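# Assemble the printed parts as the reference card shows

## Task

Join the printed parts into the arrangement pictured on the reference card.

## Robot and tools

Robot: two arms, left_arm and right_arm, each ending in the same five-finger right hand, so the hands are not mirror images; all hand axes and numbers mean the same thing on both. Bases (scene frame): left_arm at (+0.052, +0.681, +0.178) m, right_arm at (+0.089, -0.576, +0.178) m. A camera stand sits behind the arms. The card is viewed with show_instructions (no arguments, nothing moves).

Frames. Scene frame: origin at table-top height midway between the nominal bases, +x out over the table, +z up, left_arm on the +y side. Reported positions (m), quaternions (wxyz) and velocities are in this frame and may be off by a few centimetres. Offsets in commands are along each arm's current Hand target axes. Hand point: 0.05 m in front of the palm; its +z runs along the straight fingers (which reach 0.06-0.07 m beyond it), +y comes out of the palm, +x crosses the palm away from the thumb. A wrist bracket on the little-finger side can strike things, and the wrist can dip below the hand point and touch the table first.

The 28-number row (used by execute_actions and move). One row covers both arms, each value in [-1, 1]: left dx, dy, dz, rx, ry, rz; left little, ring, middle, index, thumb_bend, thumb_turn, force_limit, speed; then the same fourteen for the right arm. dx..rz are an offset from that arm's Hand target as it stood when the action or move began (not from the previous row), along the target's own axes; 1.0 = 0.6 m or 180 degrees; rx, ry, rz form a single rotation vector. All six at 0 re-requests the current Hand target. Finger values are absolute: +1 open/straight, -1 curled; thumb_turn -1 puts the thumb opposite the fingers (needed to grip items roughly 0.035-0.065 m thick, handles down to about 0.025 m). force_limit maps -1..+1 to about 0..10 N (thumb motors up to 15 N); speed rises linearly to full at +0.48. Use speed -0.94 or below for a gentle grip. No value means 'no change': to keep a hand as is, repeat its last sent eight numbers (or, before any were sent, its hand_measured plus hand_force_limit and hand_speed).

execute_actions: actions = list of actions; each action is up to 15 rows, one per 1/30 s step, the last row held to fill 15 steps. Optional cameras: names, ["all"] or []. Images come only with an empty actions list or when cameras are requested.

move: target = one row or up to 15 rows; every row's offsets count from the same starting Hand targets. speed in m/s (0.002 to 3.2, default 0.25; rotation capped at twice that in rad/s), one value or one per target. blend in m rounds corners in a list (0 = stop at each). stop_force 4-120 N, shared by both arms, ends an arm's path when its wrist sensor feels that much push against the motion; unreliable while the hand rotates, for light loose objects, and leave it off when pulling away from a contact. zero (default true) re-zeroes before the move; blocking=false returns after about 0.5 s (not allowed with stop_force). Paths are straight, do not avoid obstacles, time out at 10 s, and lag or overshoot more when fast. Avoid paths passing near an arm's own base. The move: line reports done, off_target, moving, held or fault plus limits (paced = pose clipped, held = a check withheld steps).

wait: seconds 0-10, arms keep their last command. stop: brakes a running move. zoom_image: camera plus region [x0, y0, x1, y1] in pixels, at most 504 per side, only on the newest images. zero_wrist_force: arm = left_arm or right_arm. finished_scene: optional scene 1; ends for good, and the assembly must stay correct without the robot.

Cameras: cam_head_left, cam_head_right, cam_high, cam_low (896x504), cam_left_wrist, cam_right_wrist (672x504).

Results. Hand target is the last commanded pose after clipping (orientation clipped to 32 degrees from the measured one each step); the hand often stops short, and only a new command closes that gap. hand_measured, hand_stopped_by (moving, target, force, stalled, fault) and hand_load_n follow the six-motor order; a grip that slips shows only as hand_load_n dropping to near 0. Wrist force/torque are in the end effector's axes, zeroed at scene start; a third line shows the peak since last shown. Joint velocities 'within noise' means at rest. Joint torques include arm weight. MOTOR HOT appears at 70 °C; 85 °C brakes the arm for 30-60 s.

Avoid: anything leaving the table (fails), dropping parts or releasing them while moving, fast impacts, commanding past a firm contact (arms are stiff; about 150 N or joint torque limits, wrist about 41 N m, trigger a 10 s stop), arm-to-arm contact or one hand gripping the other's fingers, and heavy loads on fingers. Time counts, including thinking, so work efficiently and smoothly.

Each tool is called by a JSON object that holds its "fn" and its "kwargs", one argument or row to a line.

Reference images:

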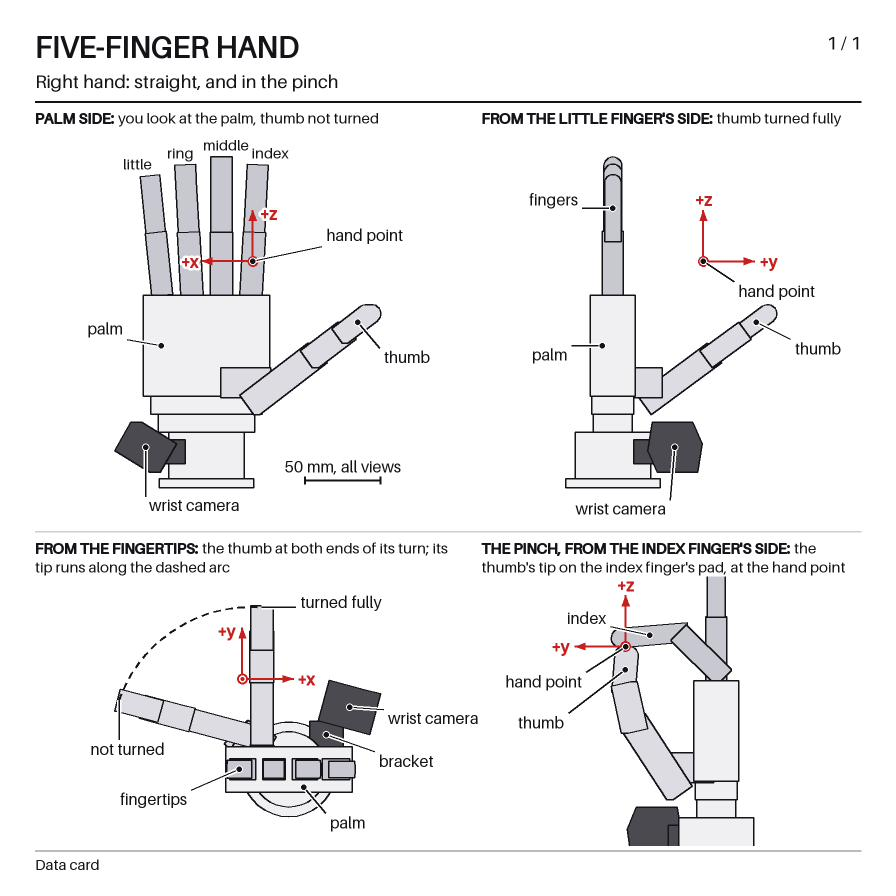

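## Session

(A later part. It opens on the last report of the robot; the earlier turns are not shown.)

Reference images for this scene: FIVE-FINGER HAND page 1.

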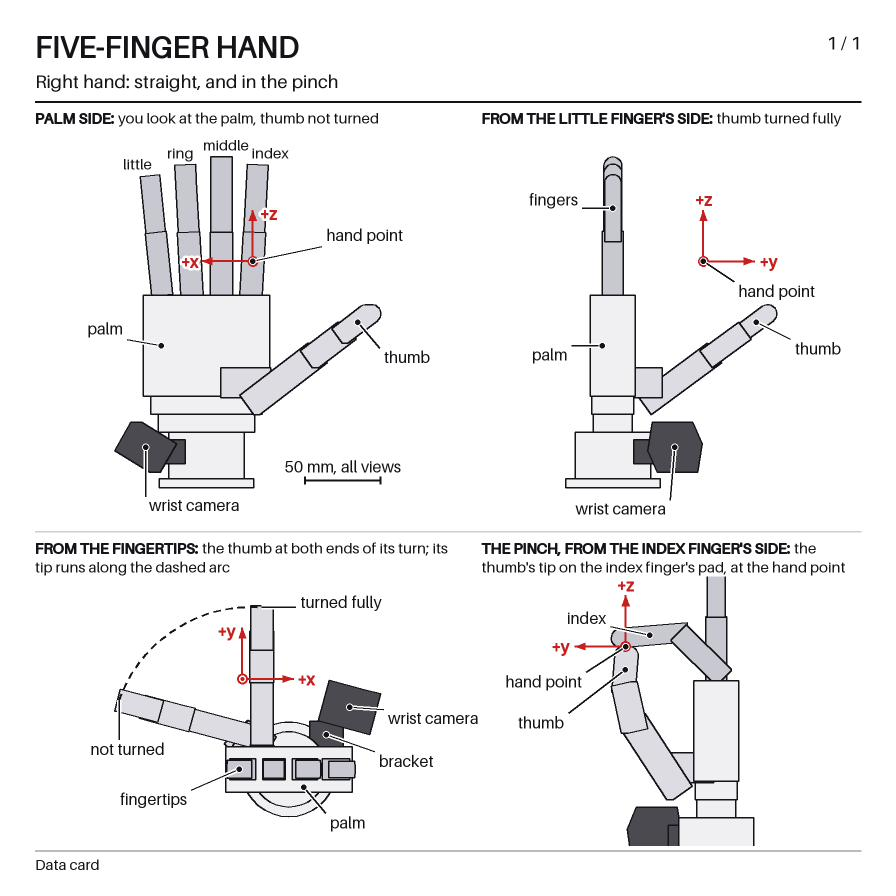

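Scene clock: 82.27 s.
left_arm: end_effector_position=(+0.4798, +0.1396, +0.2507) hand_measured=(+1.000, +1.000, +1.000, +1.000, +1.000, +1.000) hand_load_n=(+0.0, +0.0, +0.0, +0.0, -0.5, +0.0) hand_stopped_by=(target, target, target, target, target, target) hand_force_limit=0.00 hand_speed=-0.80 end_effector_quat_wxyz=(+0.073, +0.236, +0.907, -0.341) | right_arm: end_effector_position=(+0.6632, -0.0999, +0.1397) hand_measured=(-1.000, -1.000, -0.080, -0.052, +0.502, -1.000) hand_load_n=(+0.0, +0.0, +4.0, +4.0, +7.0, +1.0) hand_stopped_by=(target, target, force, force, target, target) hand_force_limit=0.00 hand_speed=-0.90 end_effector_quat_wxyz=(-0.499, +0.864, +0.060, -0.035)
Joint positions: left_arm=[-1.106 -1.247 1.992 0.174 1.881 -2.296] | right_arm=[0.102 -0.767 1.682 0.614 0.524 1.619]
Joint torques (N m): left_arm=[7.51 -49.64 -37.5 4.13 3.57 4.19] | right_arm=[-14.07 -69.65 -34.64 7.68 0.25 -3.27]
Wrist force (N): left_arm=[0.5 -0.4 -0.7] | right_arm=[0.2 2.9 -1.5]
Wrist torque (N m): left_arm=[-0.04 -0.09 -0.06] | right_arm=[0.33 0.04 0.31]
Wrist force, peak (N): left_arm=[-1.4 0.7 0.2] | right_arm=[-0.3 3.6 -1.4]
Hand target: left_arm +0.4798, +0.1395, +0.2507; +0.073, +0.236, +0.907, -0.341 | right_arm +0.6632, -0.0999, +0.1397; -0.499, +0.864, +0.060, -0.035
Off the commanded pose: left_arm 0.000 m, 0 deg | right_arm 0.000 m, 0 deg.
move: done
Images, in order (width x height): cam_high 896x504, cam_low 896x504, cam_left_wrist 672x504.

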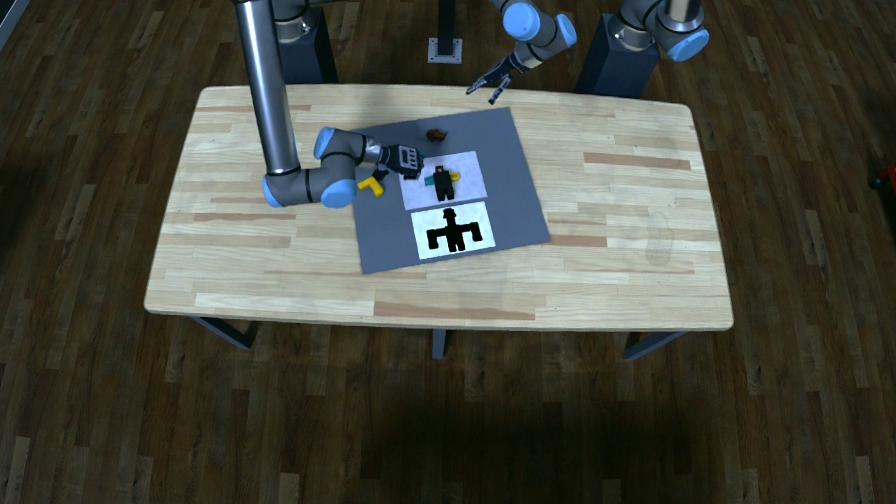

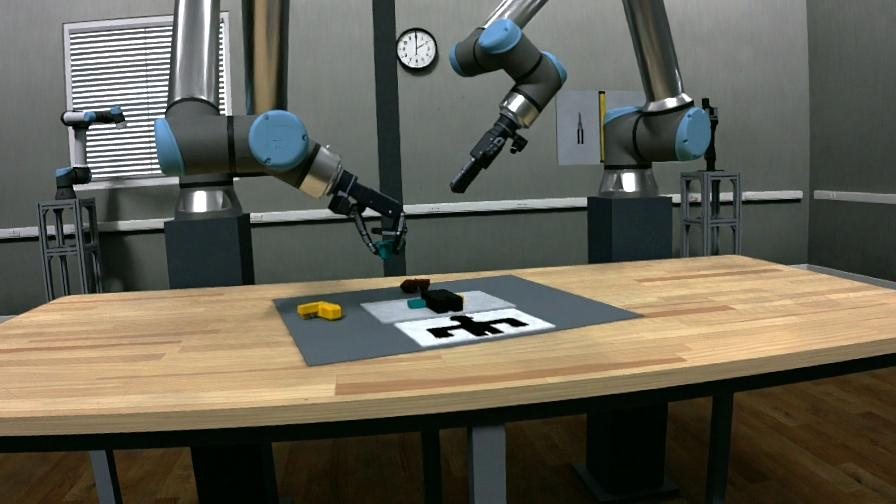

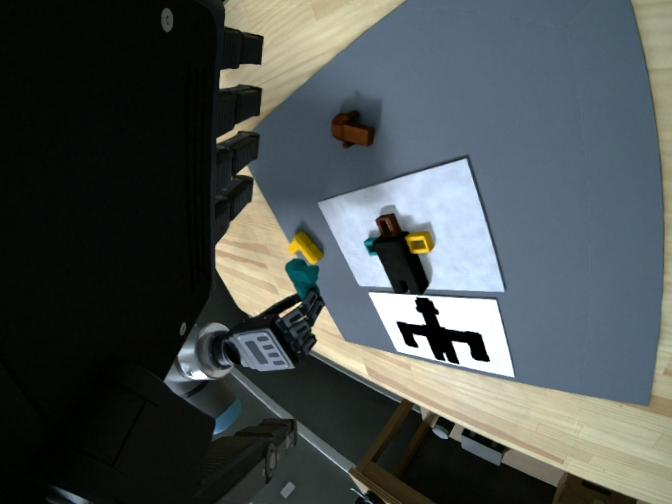

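{"fn": "move", "kwargs": {
  "target": [0,0,0,0,0,0,1,1,1,1,1,1,0,-0.8,0,0.101,0.0583,0,0,0,-1,-1,-0.3,-0.3,0.5,-1,0.0,-0.9],
  "speed": 0.15,
  "cameras": ["all"]
}}

{"fn": "zoom_image", "kwargs": {
  "camera": "cam_left_wrist",
  "region": [270, 180, 450, 330]
}}

{"fn": "zoom_image", "kwargs": {
  "camera": "cam_low",
  "region": [370, 230, 480, 320]
}}

{"fn": "zoom_image", "kwargs": {
  "camera": "cam_head_right",
  "region": [440, 310, 540, 390]
}}

{"fn": "zoom_image", "kwargs": {
  "camera": "cam_head_left",
  "region": [440, 310, 540, 390]
}}

{"fn": "zoom_image", "kwargs": {
  "camera": "cam_right_wrist",
  "region": [220, 100, 520, 350]
}}

Scene clock: 83.97 s.
left_arm: end_effector_position=(+0.4798, +0.1395, +0.2507) hand_measured=(+1.000, +1.000, +1.000, +1.000, +1.000, +1.000) hand_load_n=(+0.0, +0.0, +0.0, +0.0, +0.0, +0.0) hand_stopped_by=(target, target, target, target, target, target) hand_force_limit=0.00 hand_speed=-0.80 end_effector_quat_wxyz=(+0.073, +0.236, +0.907, -0.341) | right_arm: end_effector_position=(+0.6632, -0.1000, +0.0700) hand_measured=(-1.000, -1.000, -0.080, -0.052, +0.502, -1.000) hand_load_n=(+0.0, +0.0, +4.0, +4.0, +6.5, +1.0) hand_stopped_by=(target, target, force, force, target, target) hand_force_limit=0.00 hand_speed=-0.90 end_effector_quat_wxyz=(-0.499, +0.864, +0.060, -0.035) end_effector_velocity=(-0.001, +0.000, -0.004) end_effector_angular_velocity=(+0.000, +0.001, +0.001)
Joint positions: left_arm=[-1.106 -1.247 1.992 0.174 1.882 -2.296] | right_arm=[0.101 -0.673 1.669 0.534 0.524 1.619]
Joint velocities: left_arm=[within noise] | right_arm=[0.001 0.005 -0.001 -0.003 0 0]
Joint torques (N m): left_arm=[11.81 -46.37 -37.35 3.96 3.75 4.62] | right_arm=[13.63 -71.32 -31.21 0.41 1.17 1.99]
Wrist force (N): left_arm=[-0.1 -0.6 -0.5] | right_arm=[0.0 2.6 -1.0]
Wrist torque (N m): left_arm=[-0.09 -0.01 -0.10] | right_arm=[0.19 0.04 0.26]
Wrist force, peak (N): left_arm=[-0.5 -0.7 -0.9] | right_arm=[0.1 3.4 -1.9]
Hand target: left_arm +0.4798, +0.1395, +0.2507; +0.073, +0.236, +0.907, -0.341 | right_arm +0.6632, -0.1000, +0.0697; -0.499, +0.864, +0.060, -0.035
Off the commanded pose: left_arm 0.000 m, 0 deg | right_arm 0.000 m, 0 deg.
move: done

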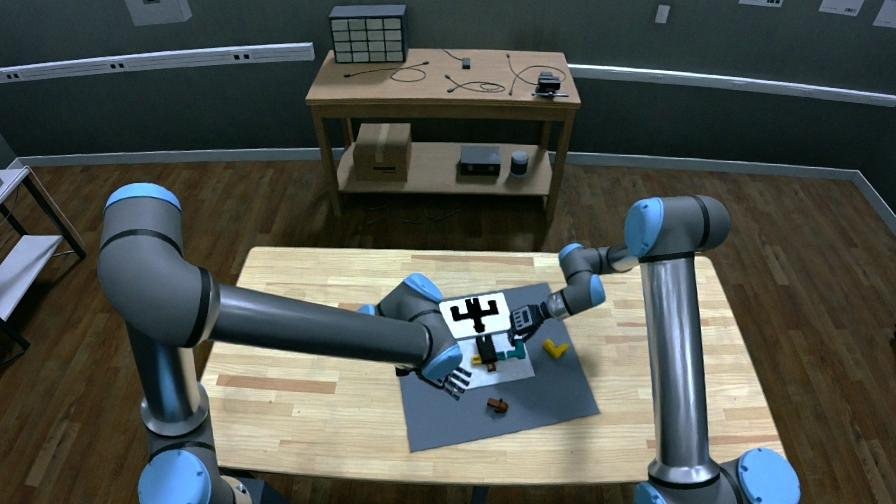

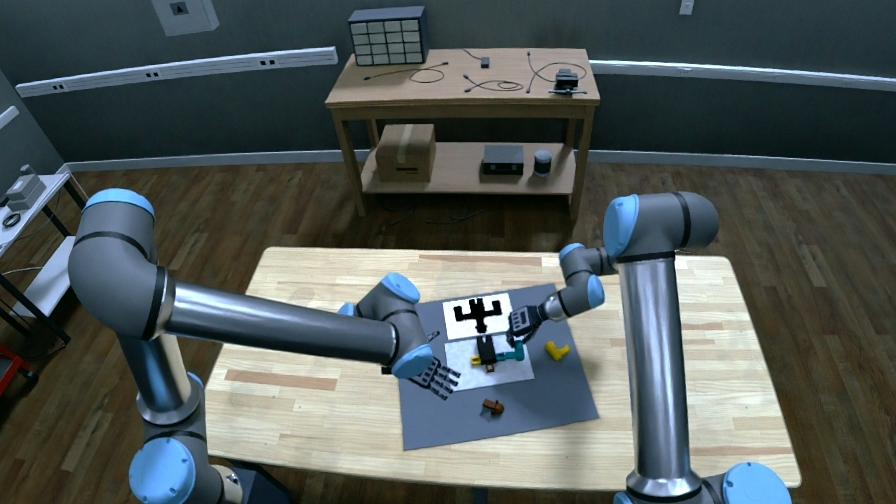

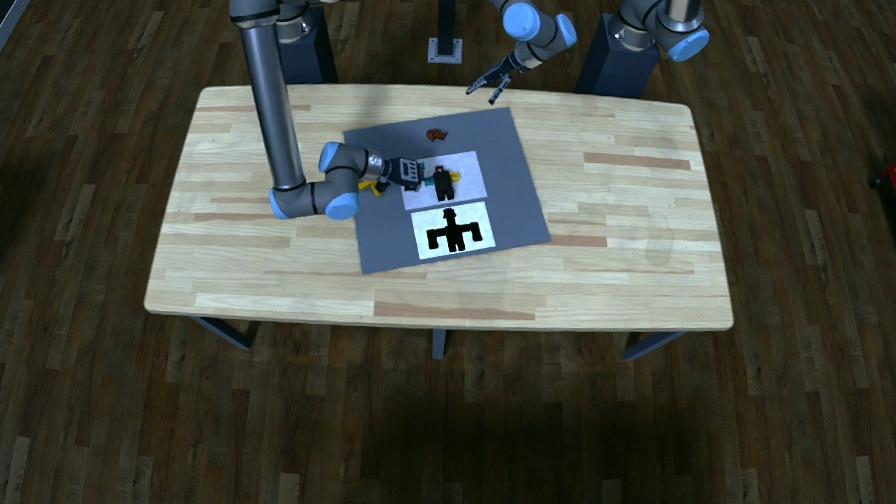

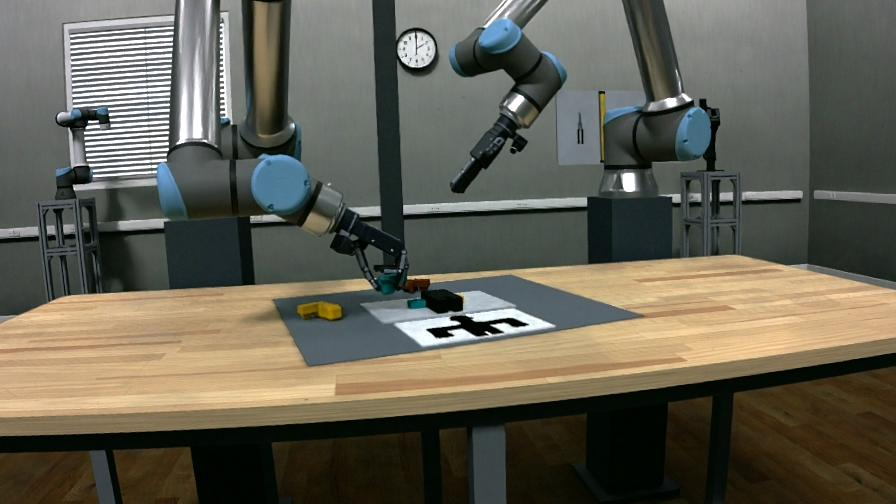

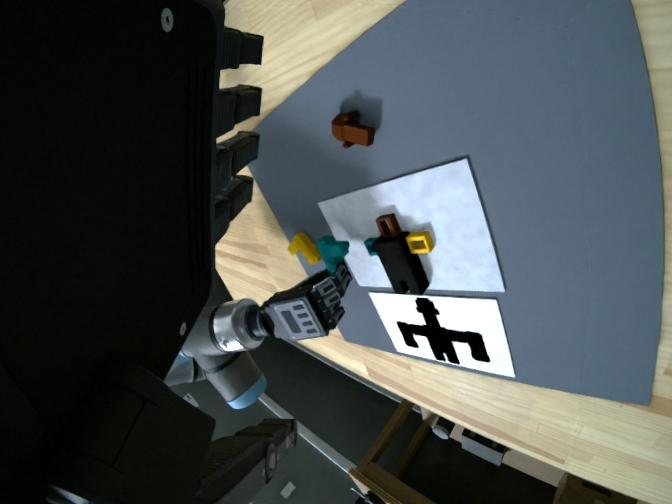

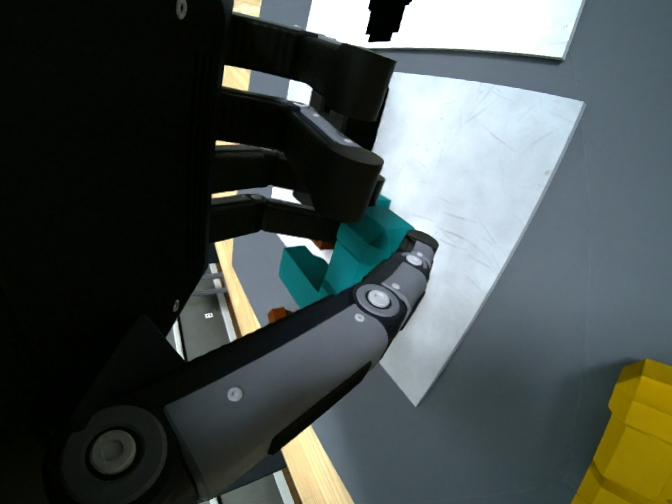

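Scaled by 2.800 from the camera's 672x504 image, which has a finer 960x720 frame.

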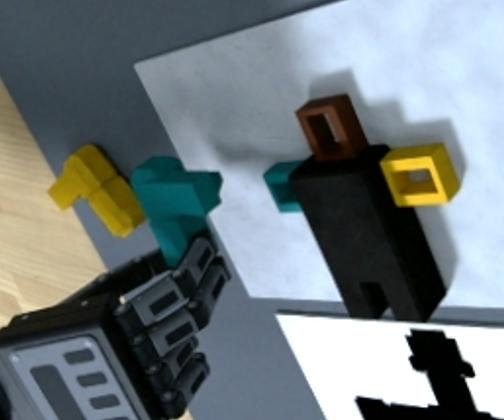

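Scaled by 4.582.

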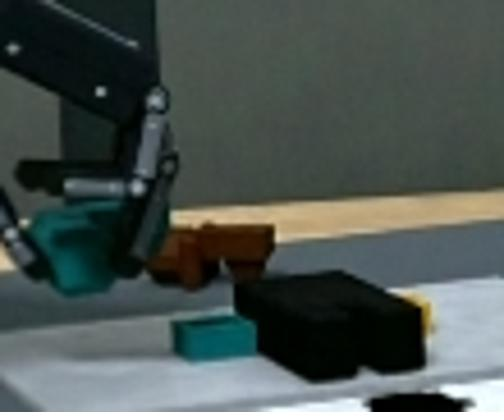

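Scaled by 5.040.

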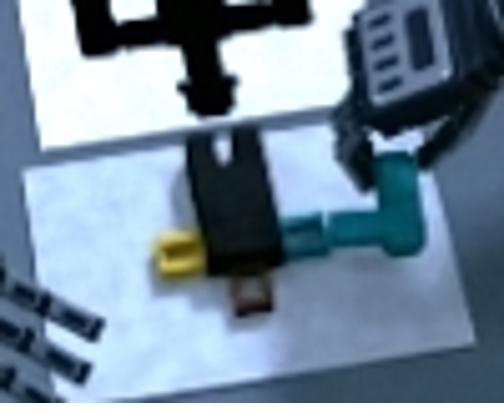

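Scaled by 5.040.

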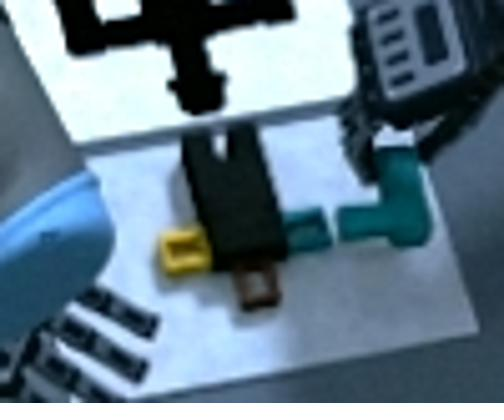

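Scaled by 1.680 from the camera's 672x504 image, which has a finer 960x720 frame.

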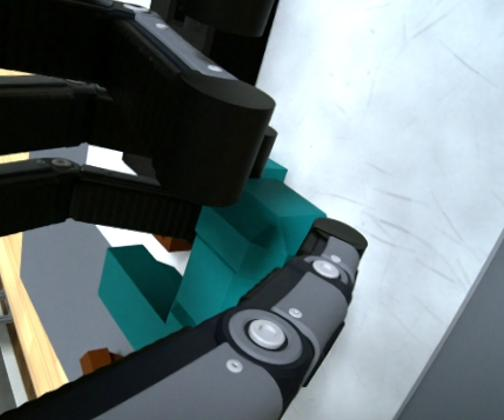

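{"fn": "move", "kwargs": {
  "target": [-0.082,0.0323,0.139,0,0,0,1,1,1,1,1,1,0,-0.8,0.0527,-0.0198,0.0343,0,-0.0385,-0.0222,-1,-1,-0.3,-0.3,0.5,-1,0.0,-0.9],
  "speed": 0.1,
  "cameras": ["all"]
}}

{"fn": "zoom_image", "kwargs": {
  "camera": "cam_left_wrist",
  "region": [270, 180, 450, 330]
}}

{"fn": "zoom_image", "kwargs": {
  "camera": "cam_low",
  "region": [370, 230, 480, 320]
}}

{"fn": "zoom_image", "kwargs": {
  "camera": "cam_head_right",
  "region": [440, 310, 540, 390]
}}

{"fn": "zoom_image", "kwargs": {
  "camera": "cam_head_left",
  "region": [440, 310, 540, 390]
}}

{"fn": "zoom_image", "kwargs": {
  "camera": "cam_right_wrist",
  "region": [220, 100, 520, 350]
}}

Scene clock: 88.57 s.
left_arm: end_effector_position=(+0.5297, +0.0792, +0.1907) hand_measured=(+1.000, +1.000, +1.000, +1.000, +1.000, +1.000) hand_load_n=(+0.0, +0.0, +0.0, +0.0, +0.0, +0.0) hand_stopped_by=(target, target, target, target, target, target) hand_force_limit=0.00 hand_speed=-0.80 end_effector_quat_wxyz=(+0.073, +0.236, +0.907, -0.341) | right_arm: end_effector_position=(+0.6912, -0.0721, +0.0697) hand_measured=(-1.000, -1.000, -0.080, -0.052, +0.502, -1.000) hand_load_n=(+0.0, +0.0, +4.0, +4.0, +7.0, +1.0) hand_stopped_by=(target, target, force, force, target, target) hand_force_limit=0.00 hand_speed=-0.90 end_effector_quat_wxyz=(-0.495, +0.858, +0.120, -0.070)
Joint positions: left_arm=[-1.074 -1.07 1.857 0.14 1.901 -2.269] | right_arm=[0.14 -0.583 1.507 0.779 0.529 1.419]
Joint torques (N m): left_arm=[9.56 -56.21 -36.18 -0.26 3.46 4.6] | right_arm=[13.07 -83.29 -33.38 7.07 2.03 -3.17]
Wrist force (N): left_arm=[-0.3 -0.6 -0.6] | right_arm=[-0.4 2.6 -1.5]
Wrist torque (N m): left_arm=[-0.07 0.03 -0.11] | right_arm=[0.24 0.12 0.20]
Wrist force, peak (N): left_arm=[-0.8 -0.3 -1.0] | right_arm=[0.1 3.5 -1.0]
Hand target: left_arm +0.5298, +0.0791, +0.1906; +0.073, +0.236, +0.907, -0.341 | right_arm +0.6912, -0.0720, +0.0697; -0.495, +0.858, +0.120, -0.070
Off the commanded pose: left_arm 0.000 m, 0 deg | right_arm 0.000 m, 0 deg.
move: done

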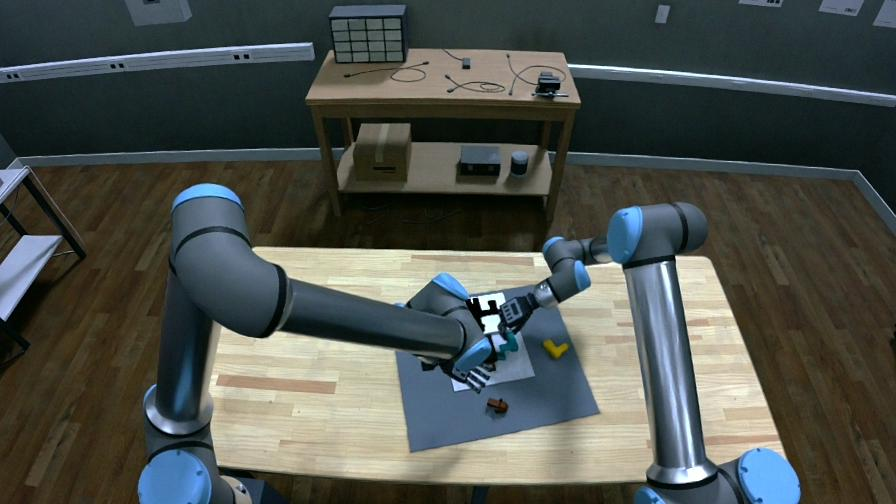

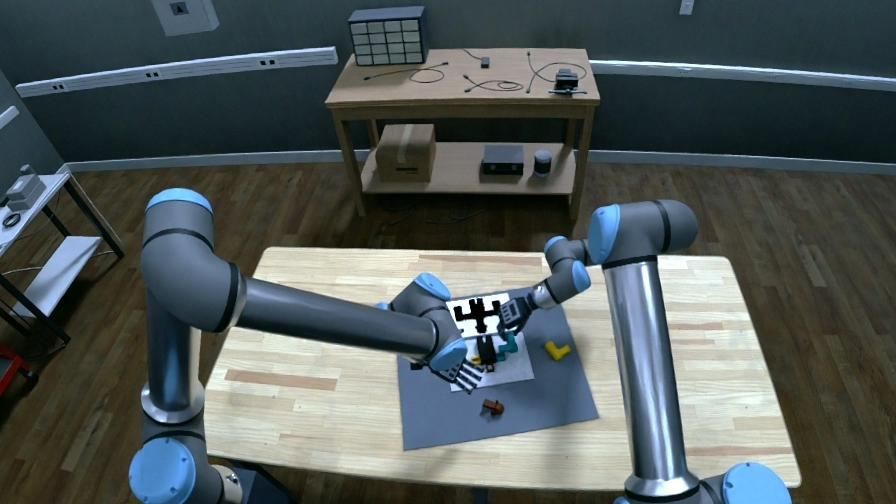

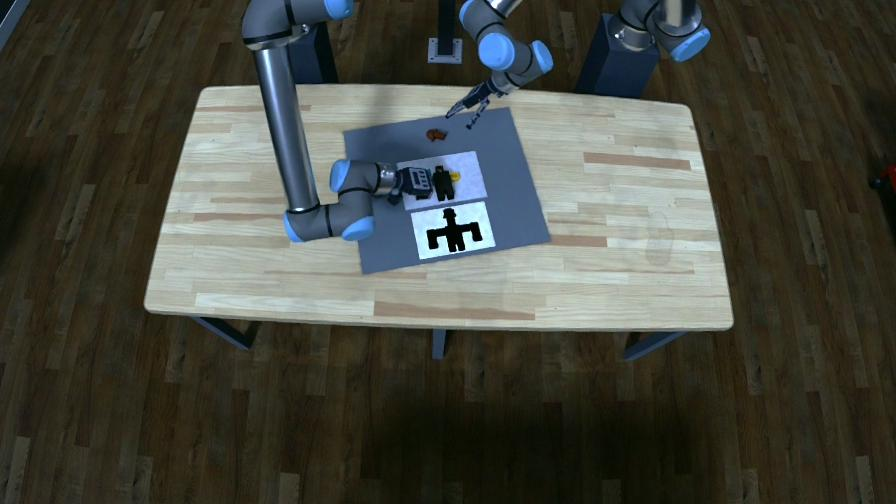

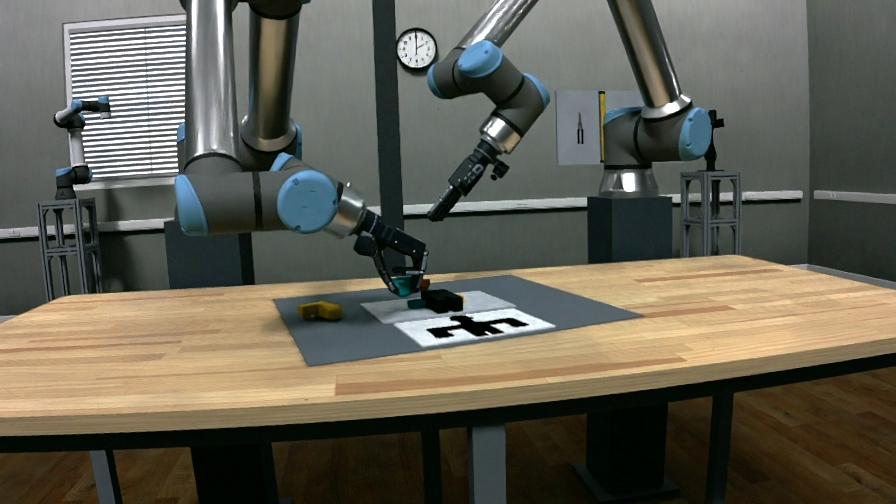

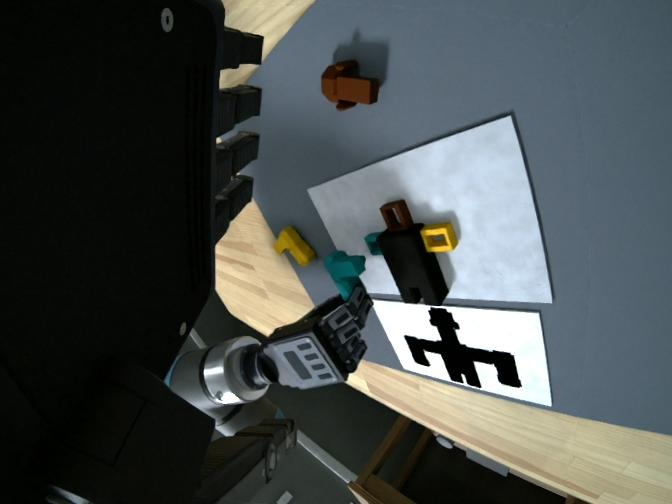

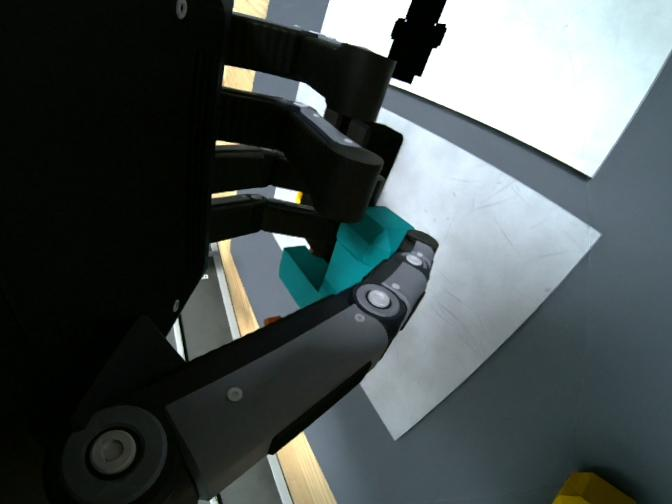

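Scaled by 2.800 from the camera's 672x504 image, which has a finer 960x720 frame.

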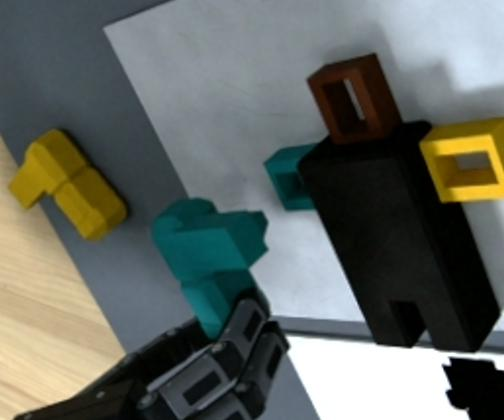

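Scaled by 4.582.

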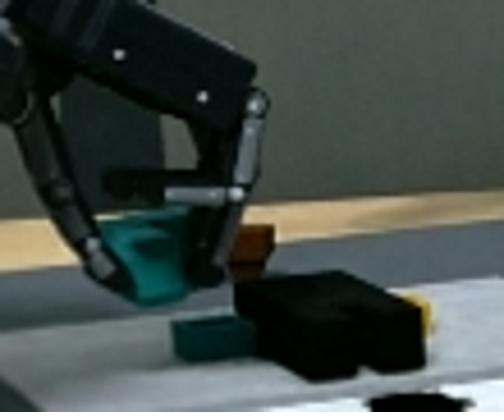

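Scaled by 5.040.

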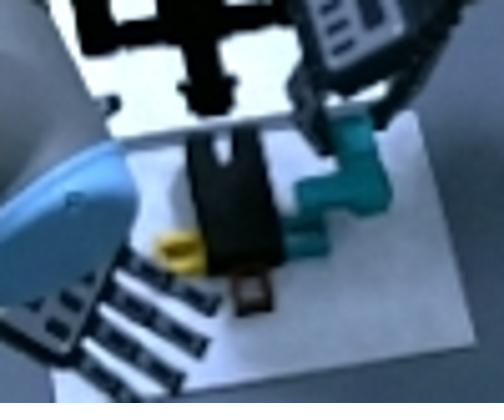

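Scaled by 5.040.

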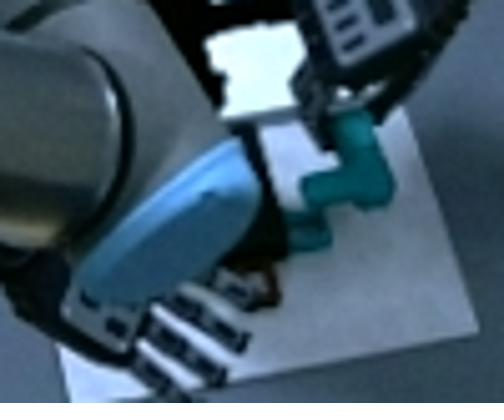

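Scaled by 1.680 from the camera's 672x504 image, which has a finer 960x720 frame.

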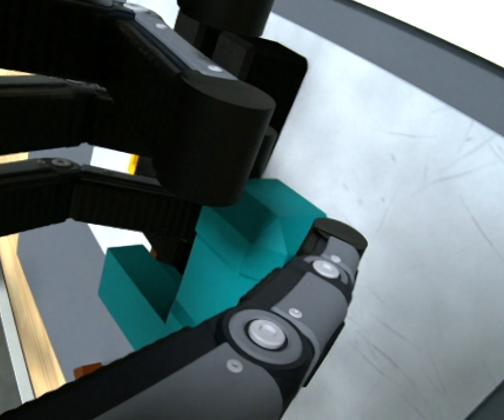

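{"fn": "zoom_image", "kwargs": {
  "camera": "cam_left_wrist",
  "region": [310, 220, 430, 310]
}}

{"fn": "zoom_image", "kwargs": {
  "camera": "cam_head_right",
  "region": [480, 325, 540, 375]
}}

{"fn": "zoom_image", "kwargs": {
  "camera": "cam_head_left",
  "region": [480, 325, 540, 375]
}}

{"fn": "zoom_image", "kwargs": {
  "camera": "cam_low",
  "region": [380, 265, 450, 320]
}}

Scaled by 4.200 from the camera's 672x504 image, which has a finer 960x720 frame.

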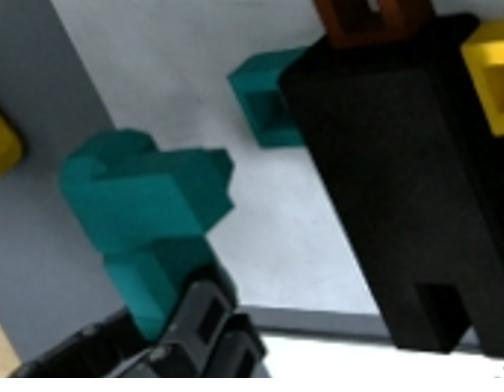

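Scaled by 8.400.

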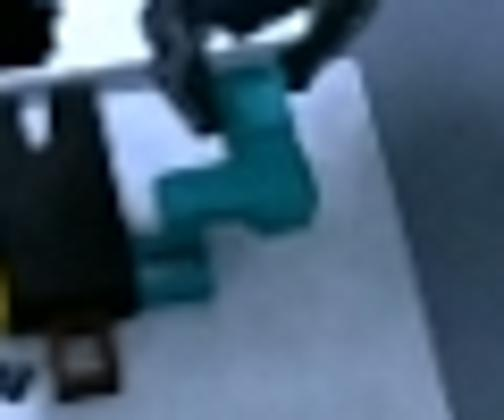

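Scaled by 8.400.

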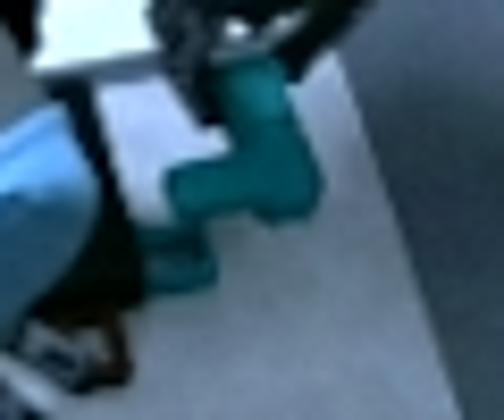

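Scaled by 7.200.

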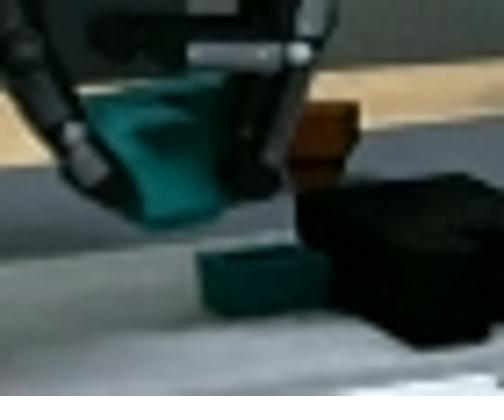

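{"fn": "move", "kwargs": {
  "target": [0,0,0,0,0,0,1,1,1,1,1,1,0,-0.8,0.006,0.0245,0.0242,0,0,0,-1,-1,-0.3,-0.3,0.5,-1,0.0,-0.9],
  "speed": 0.05,
  "cameras": ["cam_left_wrist","cam_low","cam_head_right"]
}}

{"fn": "zoom_image", "kwargs": {
  "camera": "cam_left_wrist",
  "region": [310, 220, 430, 310]
}}

{"fn": "zoom_image", "kwargs": {
  "camera": "cam_head_right",
  "region": [480, 325, 540, 375]
}}

{"fn": "zoom_image", "kwargs": {
  "camera": "cam_low",
  "region": [380, 265, 450, 320]
}}

Scene clock: 91.63 s.
left_arm: end_effector_position=(+0.5298, +0.0791, +0.1906) hand_measured=(+1.000, +1.000, +1.000, +1.000, +1.000, +1.000) hand_load_n=(+0.0, +0.0, +0.0, +0.0, +0.0, +0.0) hand_stopped_by=(target, target, target, target, target, target) hand_force_limit=0.00 hand_speed=-0.80 end_effector_quat_wxyz=(+0.073, +0.236, +0.907, -0.341) | right_arm: end_effector_position=(+0.6932, -0.0661, +0.0500) hand_measured=(-1.000, -1.000, -0.080, -0.052, +0.502, -1.000) hand_load_n=(+0.0, +0.0, +4.0, +4.5, +7.0, +1.0) hand_stopped_by=(target, target, force, force, target, target) hand_force_limit=0.00 hand_speed=-0.90 end_effector_quat_wxyz=(-0.495, +0.858, +0.120, -0.070)
Joint positions: left_arm=[-1.074 -1.07 1.857 0.14 1.901 -2.269] | right_arm=[0.148 -0.554 1.489 0.757 0.528 1.433]
Joint torques (N m): left_arm=[11.02 -60.74 -35.63 -0.08 3.7 4.42] | right_arm=[20.07 -84.04 -31.72 -0.24 -6.23 4.31]
Wrist force (N): left_arm=[-0.3 -0.5 -1.1] | right_arm=[0.0 3.3 -0.9]
Wrist torque (N m): left_arm=[-0.04 0.03 -0.10] | right_arm=[0.31 0.07 0.06]
Wrist force, peak (N): left_arm=[-0.3 -0.6 -1.4] | right_arm=[0.4 3.9 -1.1]
Hand target: left_arm +0.5298, +0.0791, +0.1906; +0.073, +0.236, +0.907, -0.341 | right_arm +0.6932, -0.0660, +0.0497; -0.495, +0.858, +0.120, -0.070
Off the commanded pose: left_arm 0.000 m, 0 deg | right_arm 0.000 m, 0 deg.
move: done
Images, in order (width x height): cam_head_right 896x504, cam_low 896x504, cam_left_wrist 672x504.

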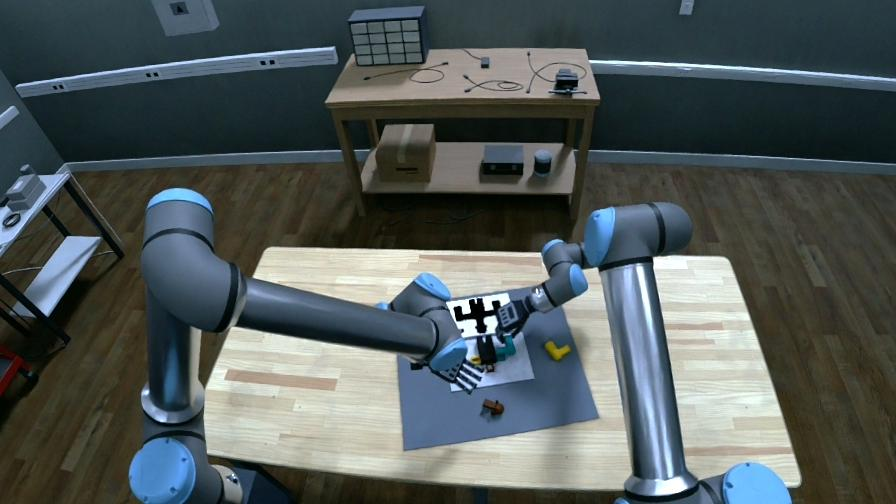

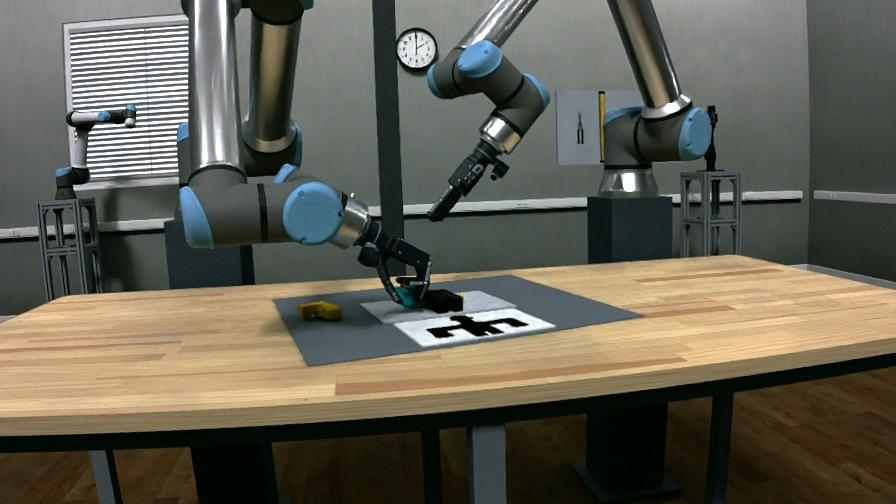

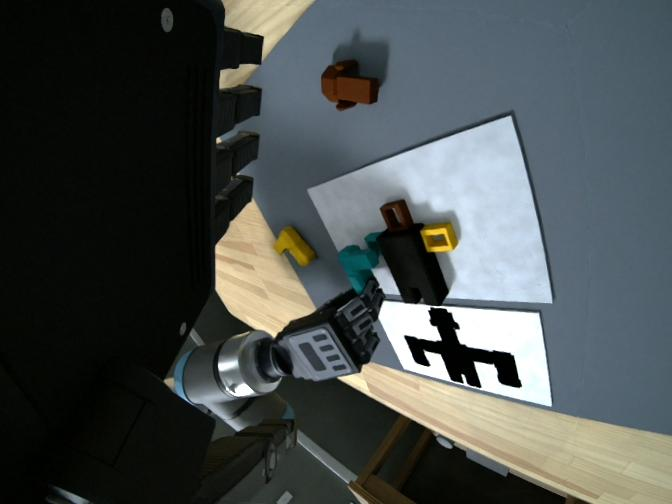

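Scaled by 4.200 from the camera's 672x504 image, which has a finer 960x720 frame.

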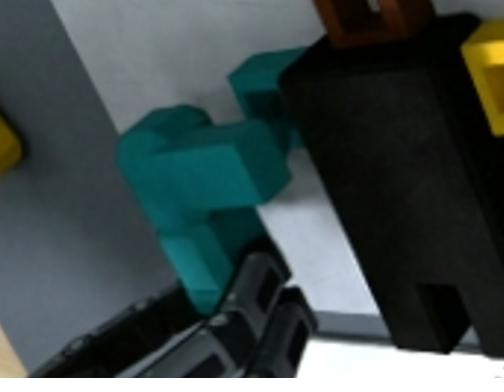

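Scaled by 8.400.

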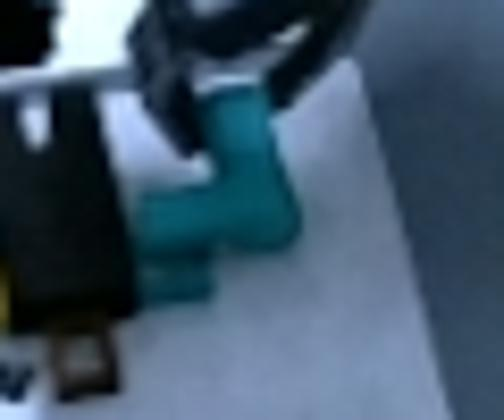

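Scaled by 7.200.

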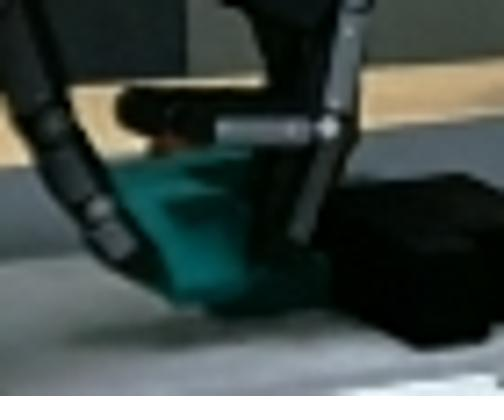

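{"fn": "move", "kwargs": {
  "target": [0,0,0,0,0,0,1,1,1,1,1,1,0,-0.8,-0.003,0.034,0.0146,0,0,0,-1,-1,-0.3,-0.3,0.5,-1,0.0,-0.9],
  "speed": 0.02,
  "stop_force": 5,
  "cameras": ["cam_left_wrist","cam_low","cam_head_right"]
}}

{"fn": "zoom_image", "kwargs": {
  "camera": "cam_left_wrist",
  "region": [310, 220, 430, 310]
}}

{"fn": "zoom_image", "kwargs": {
  "camera": "cam_head_right",
  "region": [480, 325, 540, 375]
}}

{"fn": "zoom_image", "kwargs": {
  "camera": "cam_low",
  "region": [380, 265, 450, 320]
}}

Scene clock: 103.27 s.
left_arm: end_effector_position=(+0.5298, +0.0791, +0.1906) hand_measured=(+1.000, +1.000, +1.000, +1.000, +1.000, +1.000) hand_load_n=(+0.0, +0.0, +0.0, +0.0, +0.0, +0.0) hand_stopped_by=(target, target, target, target, target, target) hand_force_limit=0.00 hand_speed=-0.80 end_effector_quat_wxyz=(+0.073, +0.236, +0.907, -0.341) | right_arm: end_effector_position=(+0.6925, -0.0680, +0.0356) hand_measured=(-1.000, -1.000, -0.080, -0.052, +0.502, -1.000) hand_load_n=(+0.0, +0.0, +2.5, +5.0, +6.0, +1.0) hand_stopped_by=(target, target, force, force, target, target) hand_force_limit=0.00 hand_speed=-0.90 end_effector_quat_wxyz=(-0.495, +0.858, +0.120, -0.070)
Joint positions: left_arm=[-1.074 -1.07 1.857 0.14 1.901 -2.269] | right_arm=[0.146 -0.536 1.486 0.745 0.528 1.429]
Joint torques (N m): left_arm=[9.86 -59.97 -36.97 1.81 3.66 4.26] | right_arm=[14.62 -122.46 -10.33 7.53 -1.15 2.45]
Wrist force (N): left_arm=[-0.5 -0.6 -0.4] | right_arm=[0.7 2.9 -0.9]
Wrist torque (N m): left_arm=[-0.09 0.05 -0.12] | right_arm=[0.31 0.00 0.11]
Wrist force, peak (N): left_arm=[-0.5 -0.7 -1.1] | right_arm=[0.4 3.8 -1.4]
Hand target: left_arm +0.5298, +0.0791, +0.1906; +0.073, +0.236, +0.907, -0.341 | right_arm +0.6925, -0.0679, +0.0356; -0.495, +0.858, +0.120, -0.070 (not the last commanded pose)
Off the commanded pose: left_arm 0.000 m, 0 deg | right_arm 0.008 m, 0 deg.
move: contact (right_arm)
Images, in order (width x height): cam_head_right 896x504, cam_low 896x504, cam_left_wrist 672x504.

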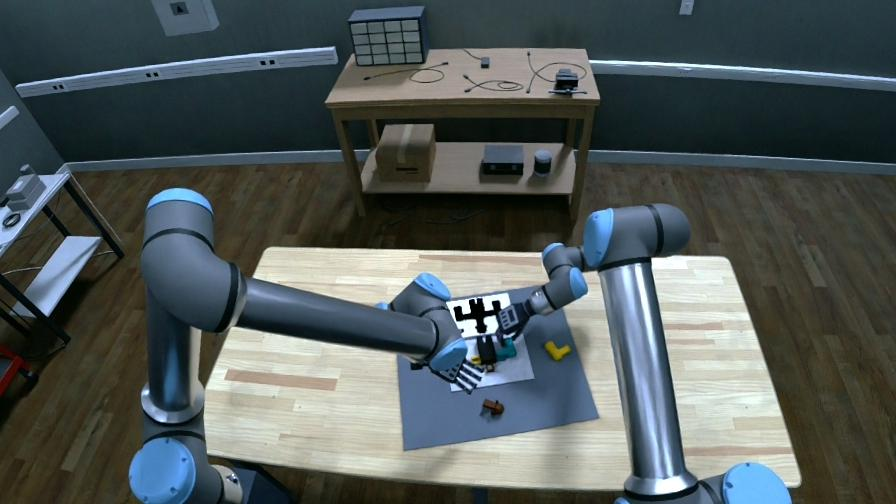

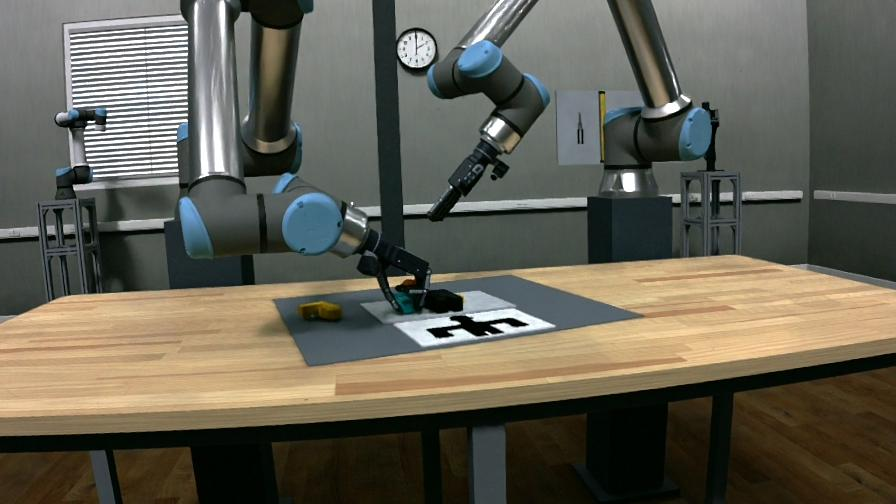

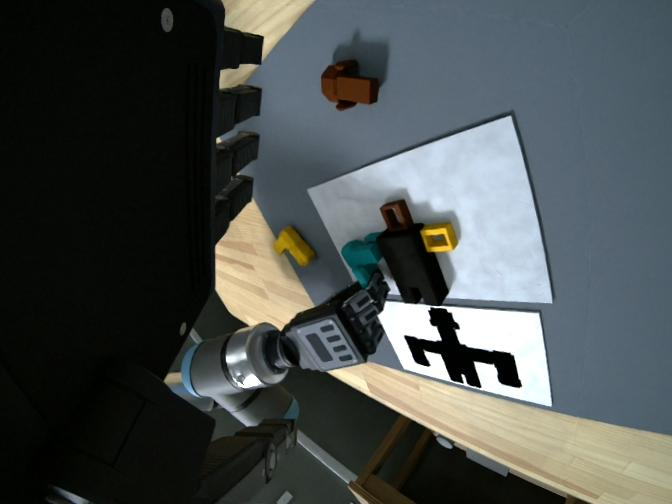

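Scaled by 4.200 from the camera's 672x504 image, which has a finer 960x720 frame.

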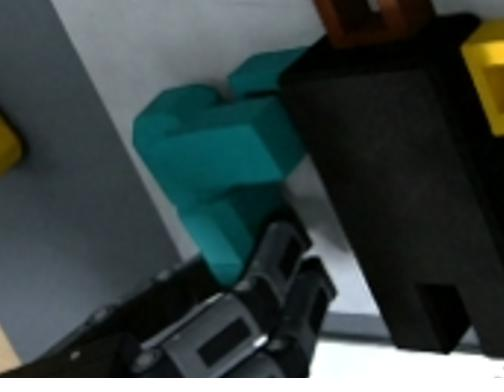

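Scaled by 8.400.

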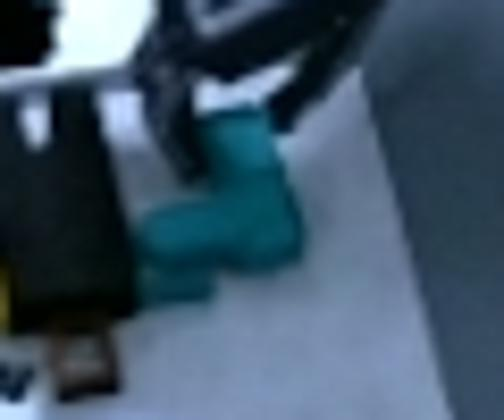

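Scaled by 7.200.

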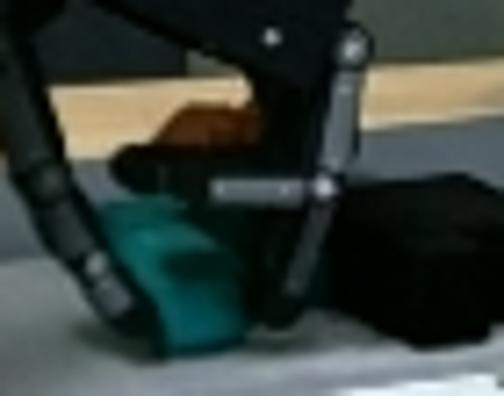

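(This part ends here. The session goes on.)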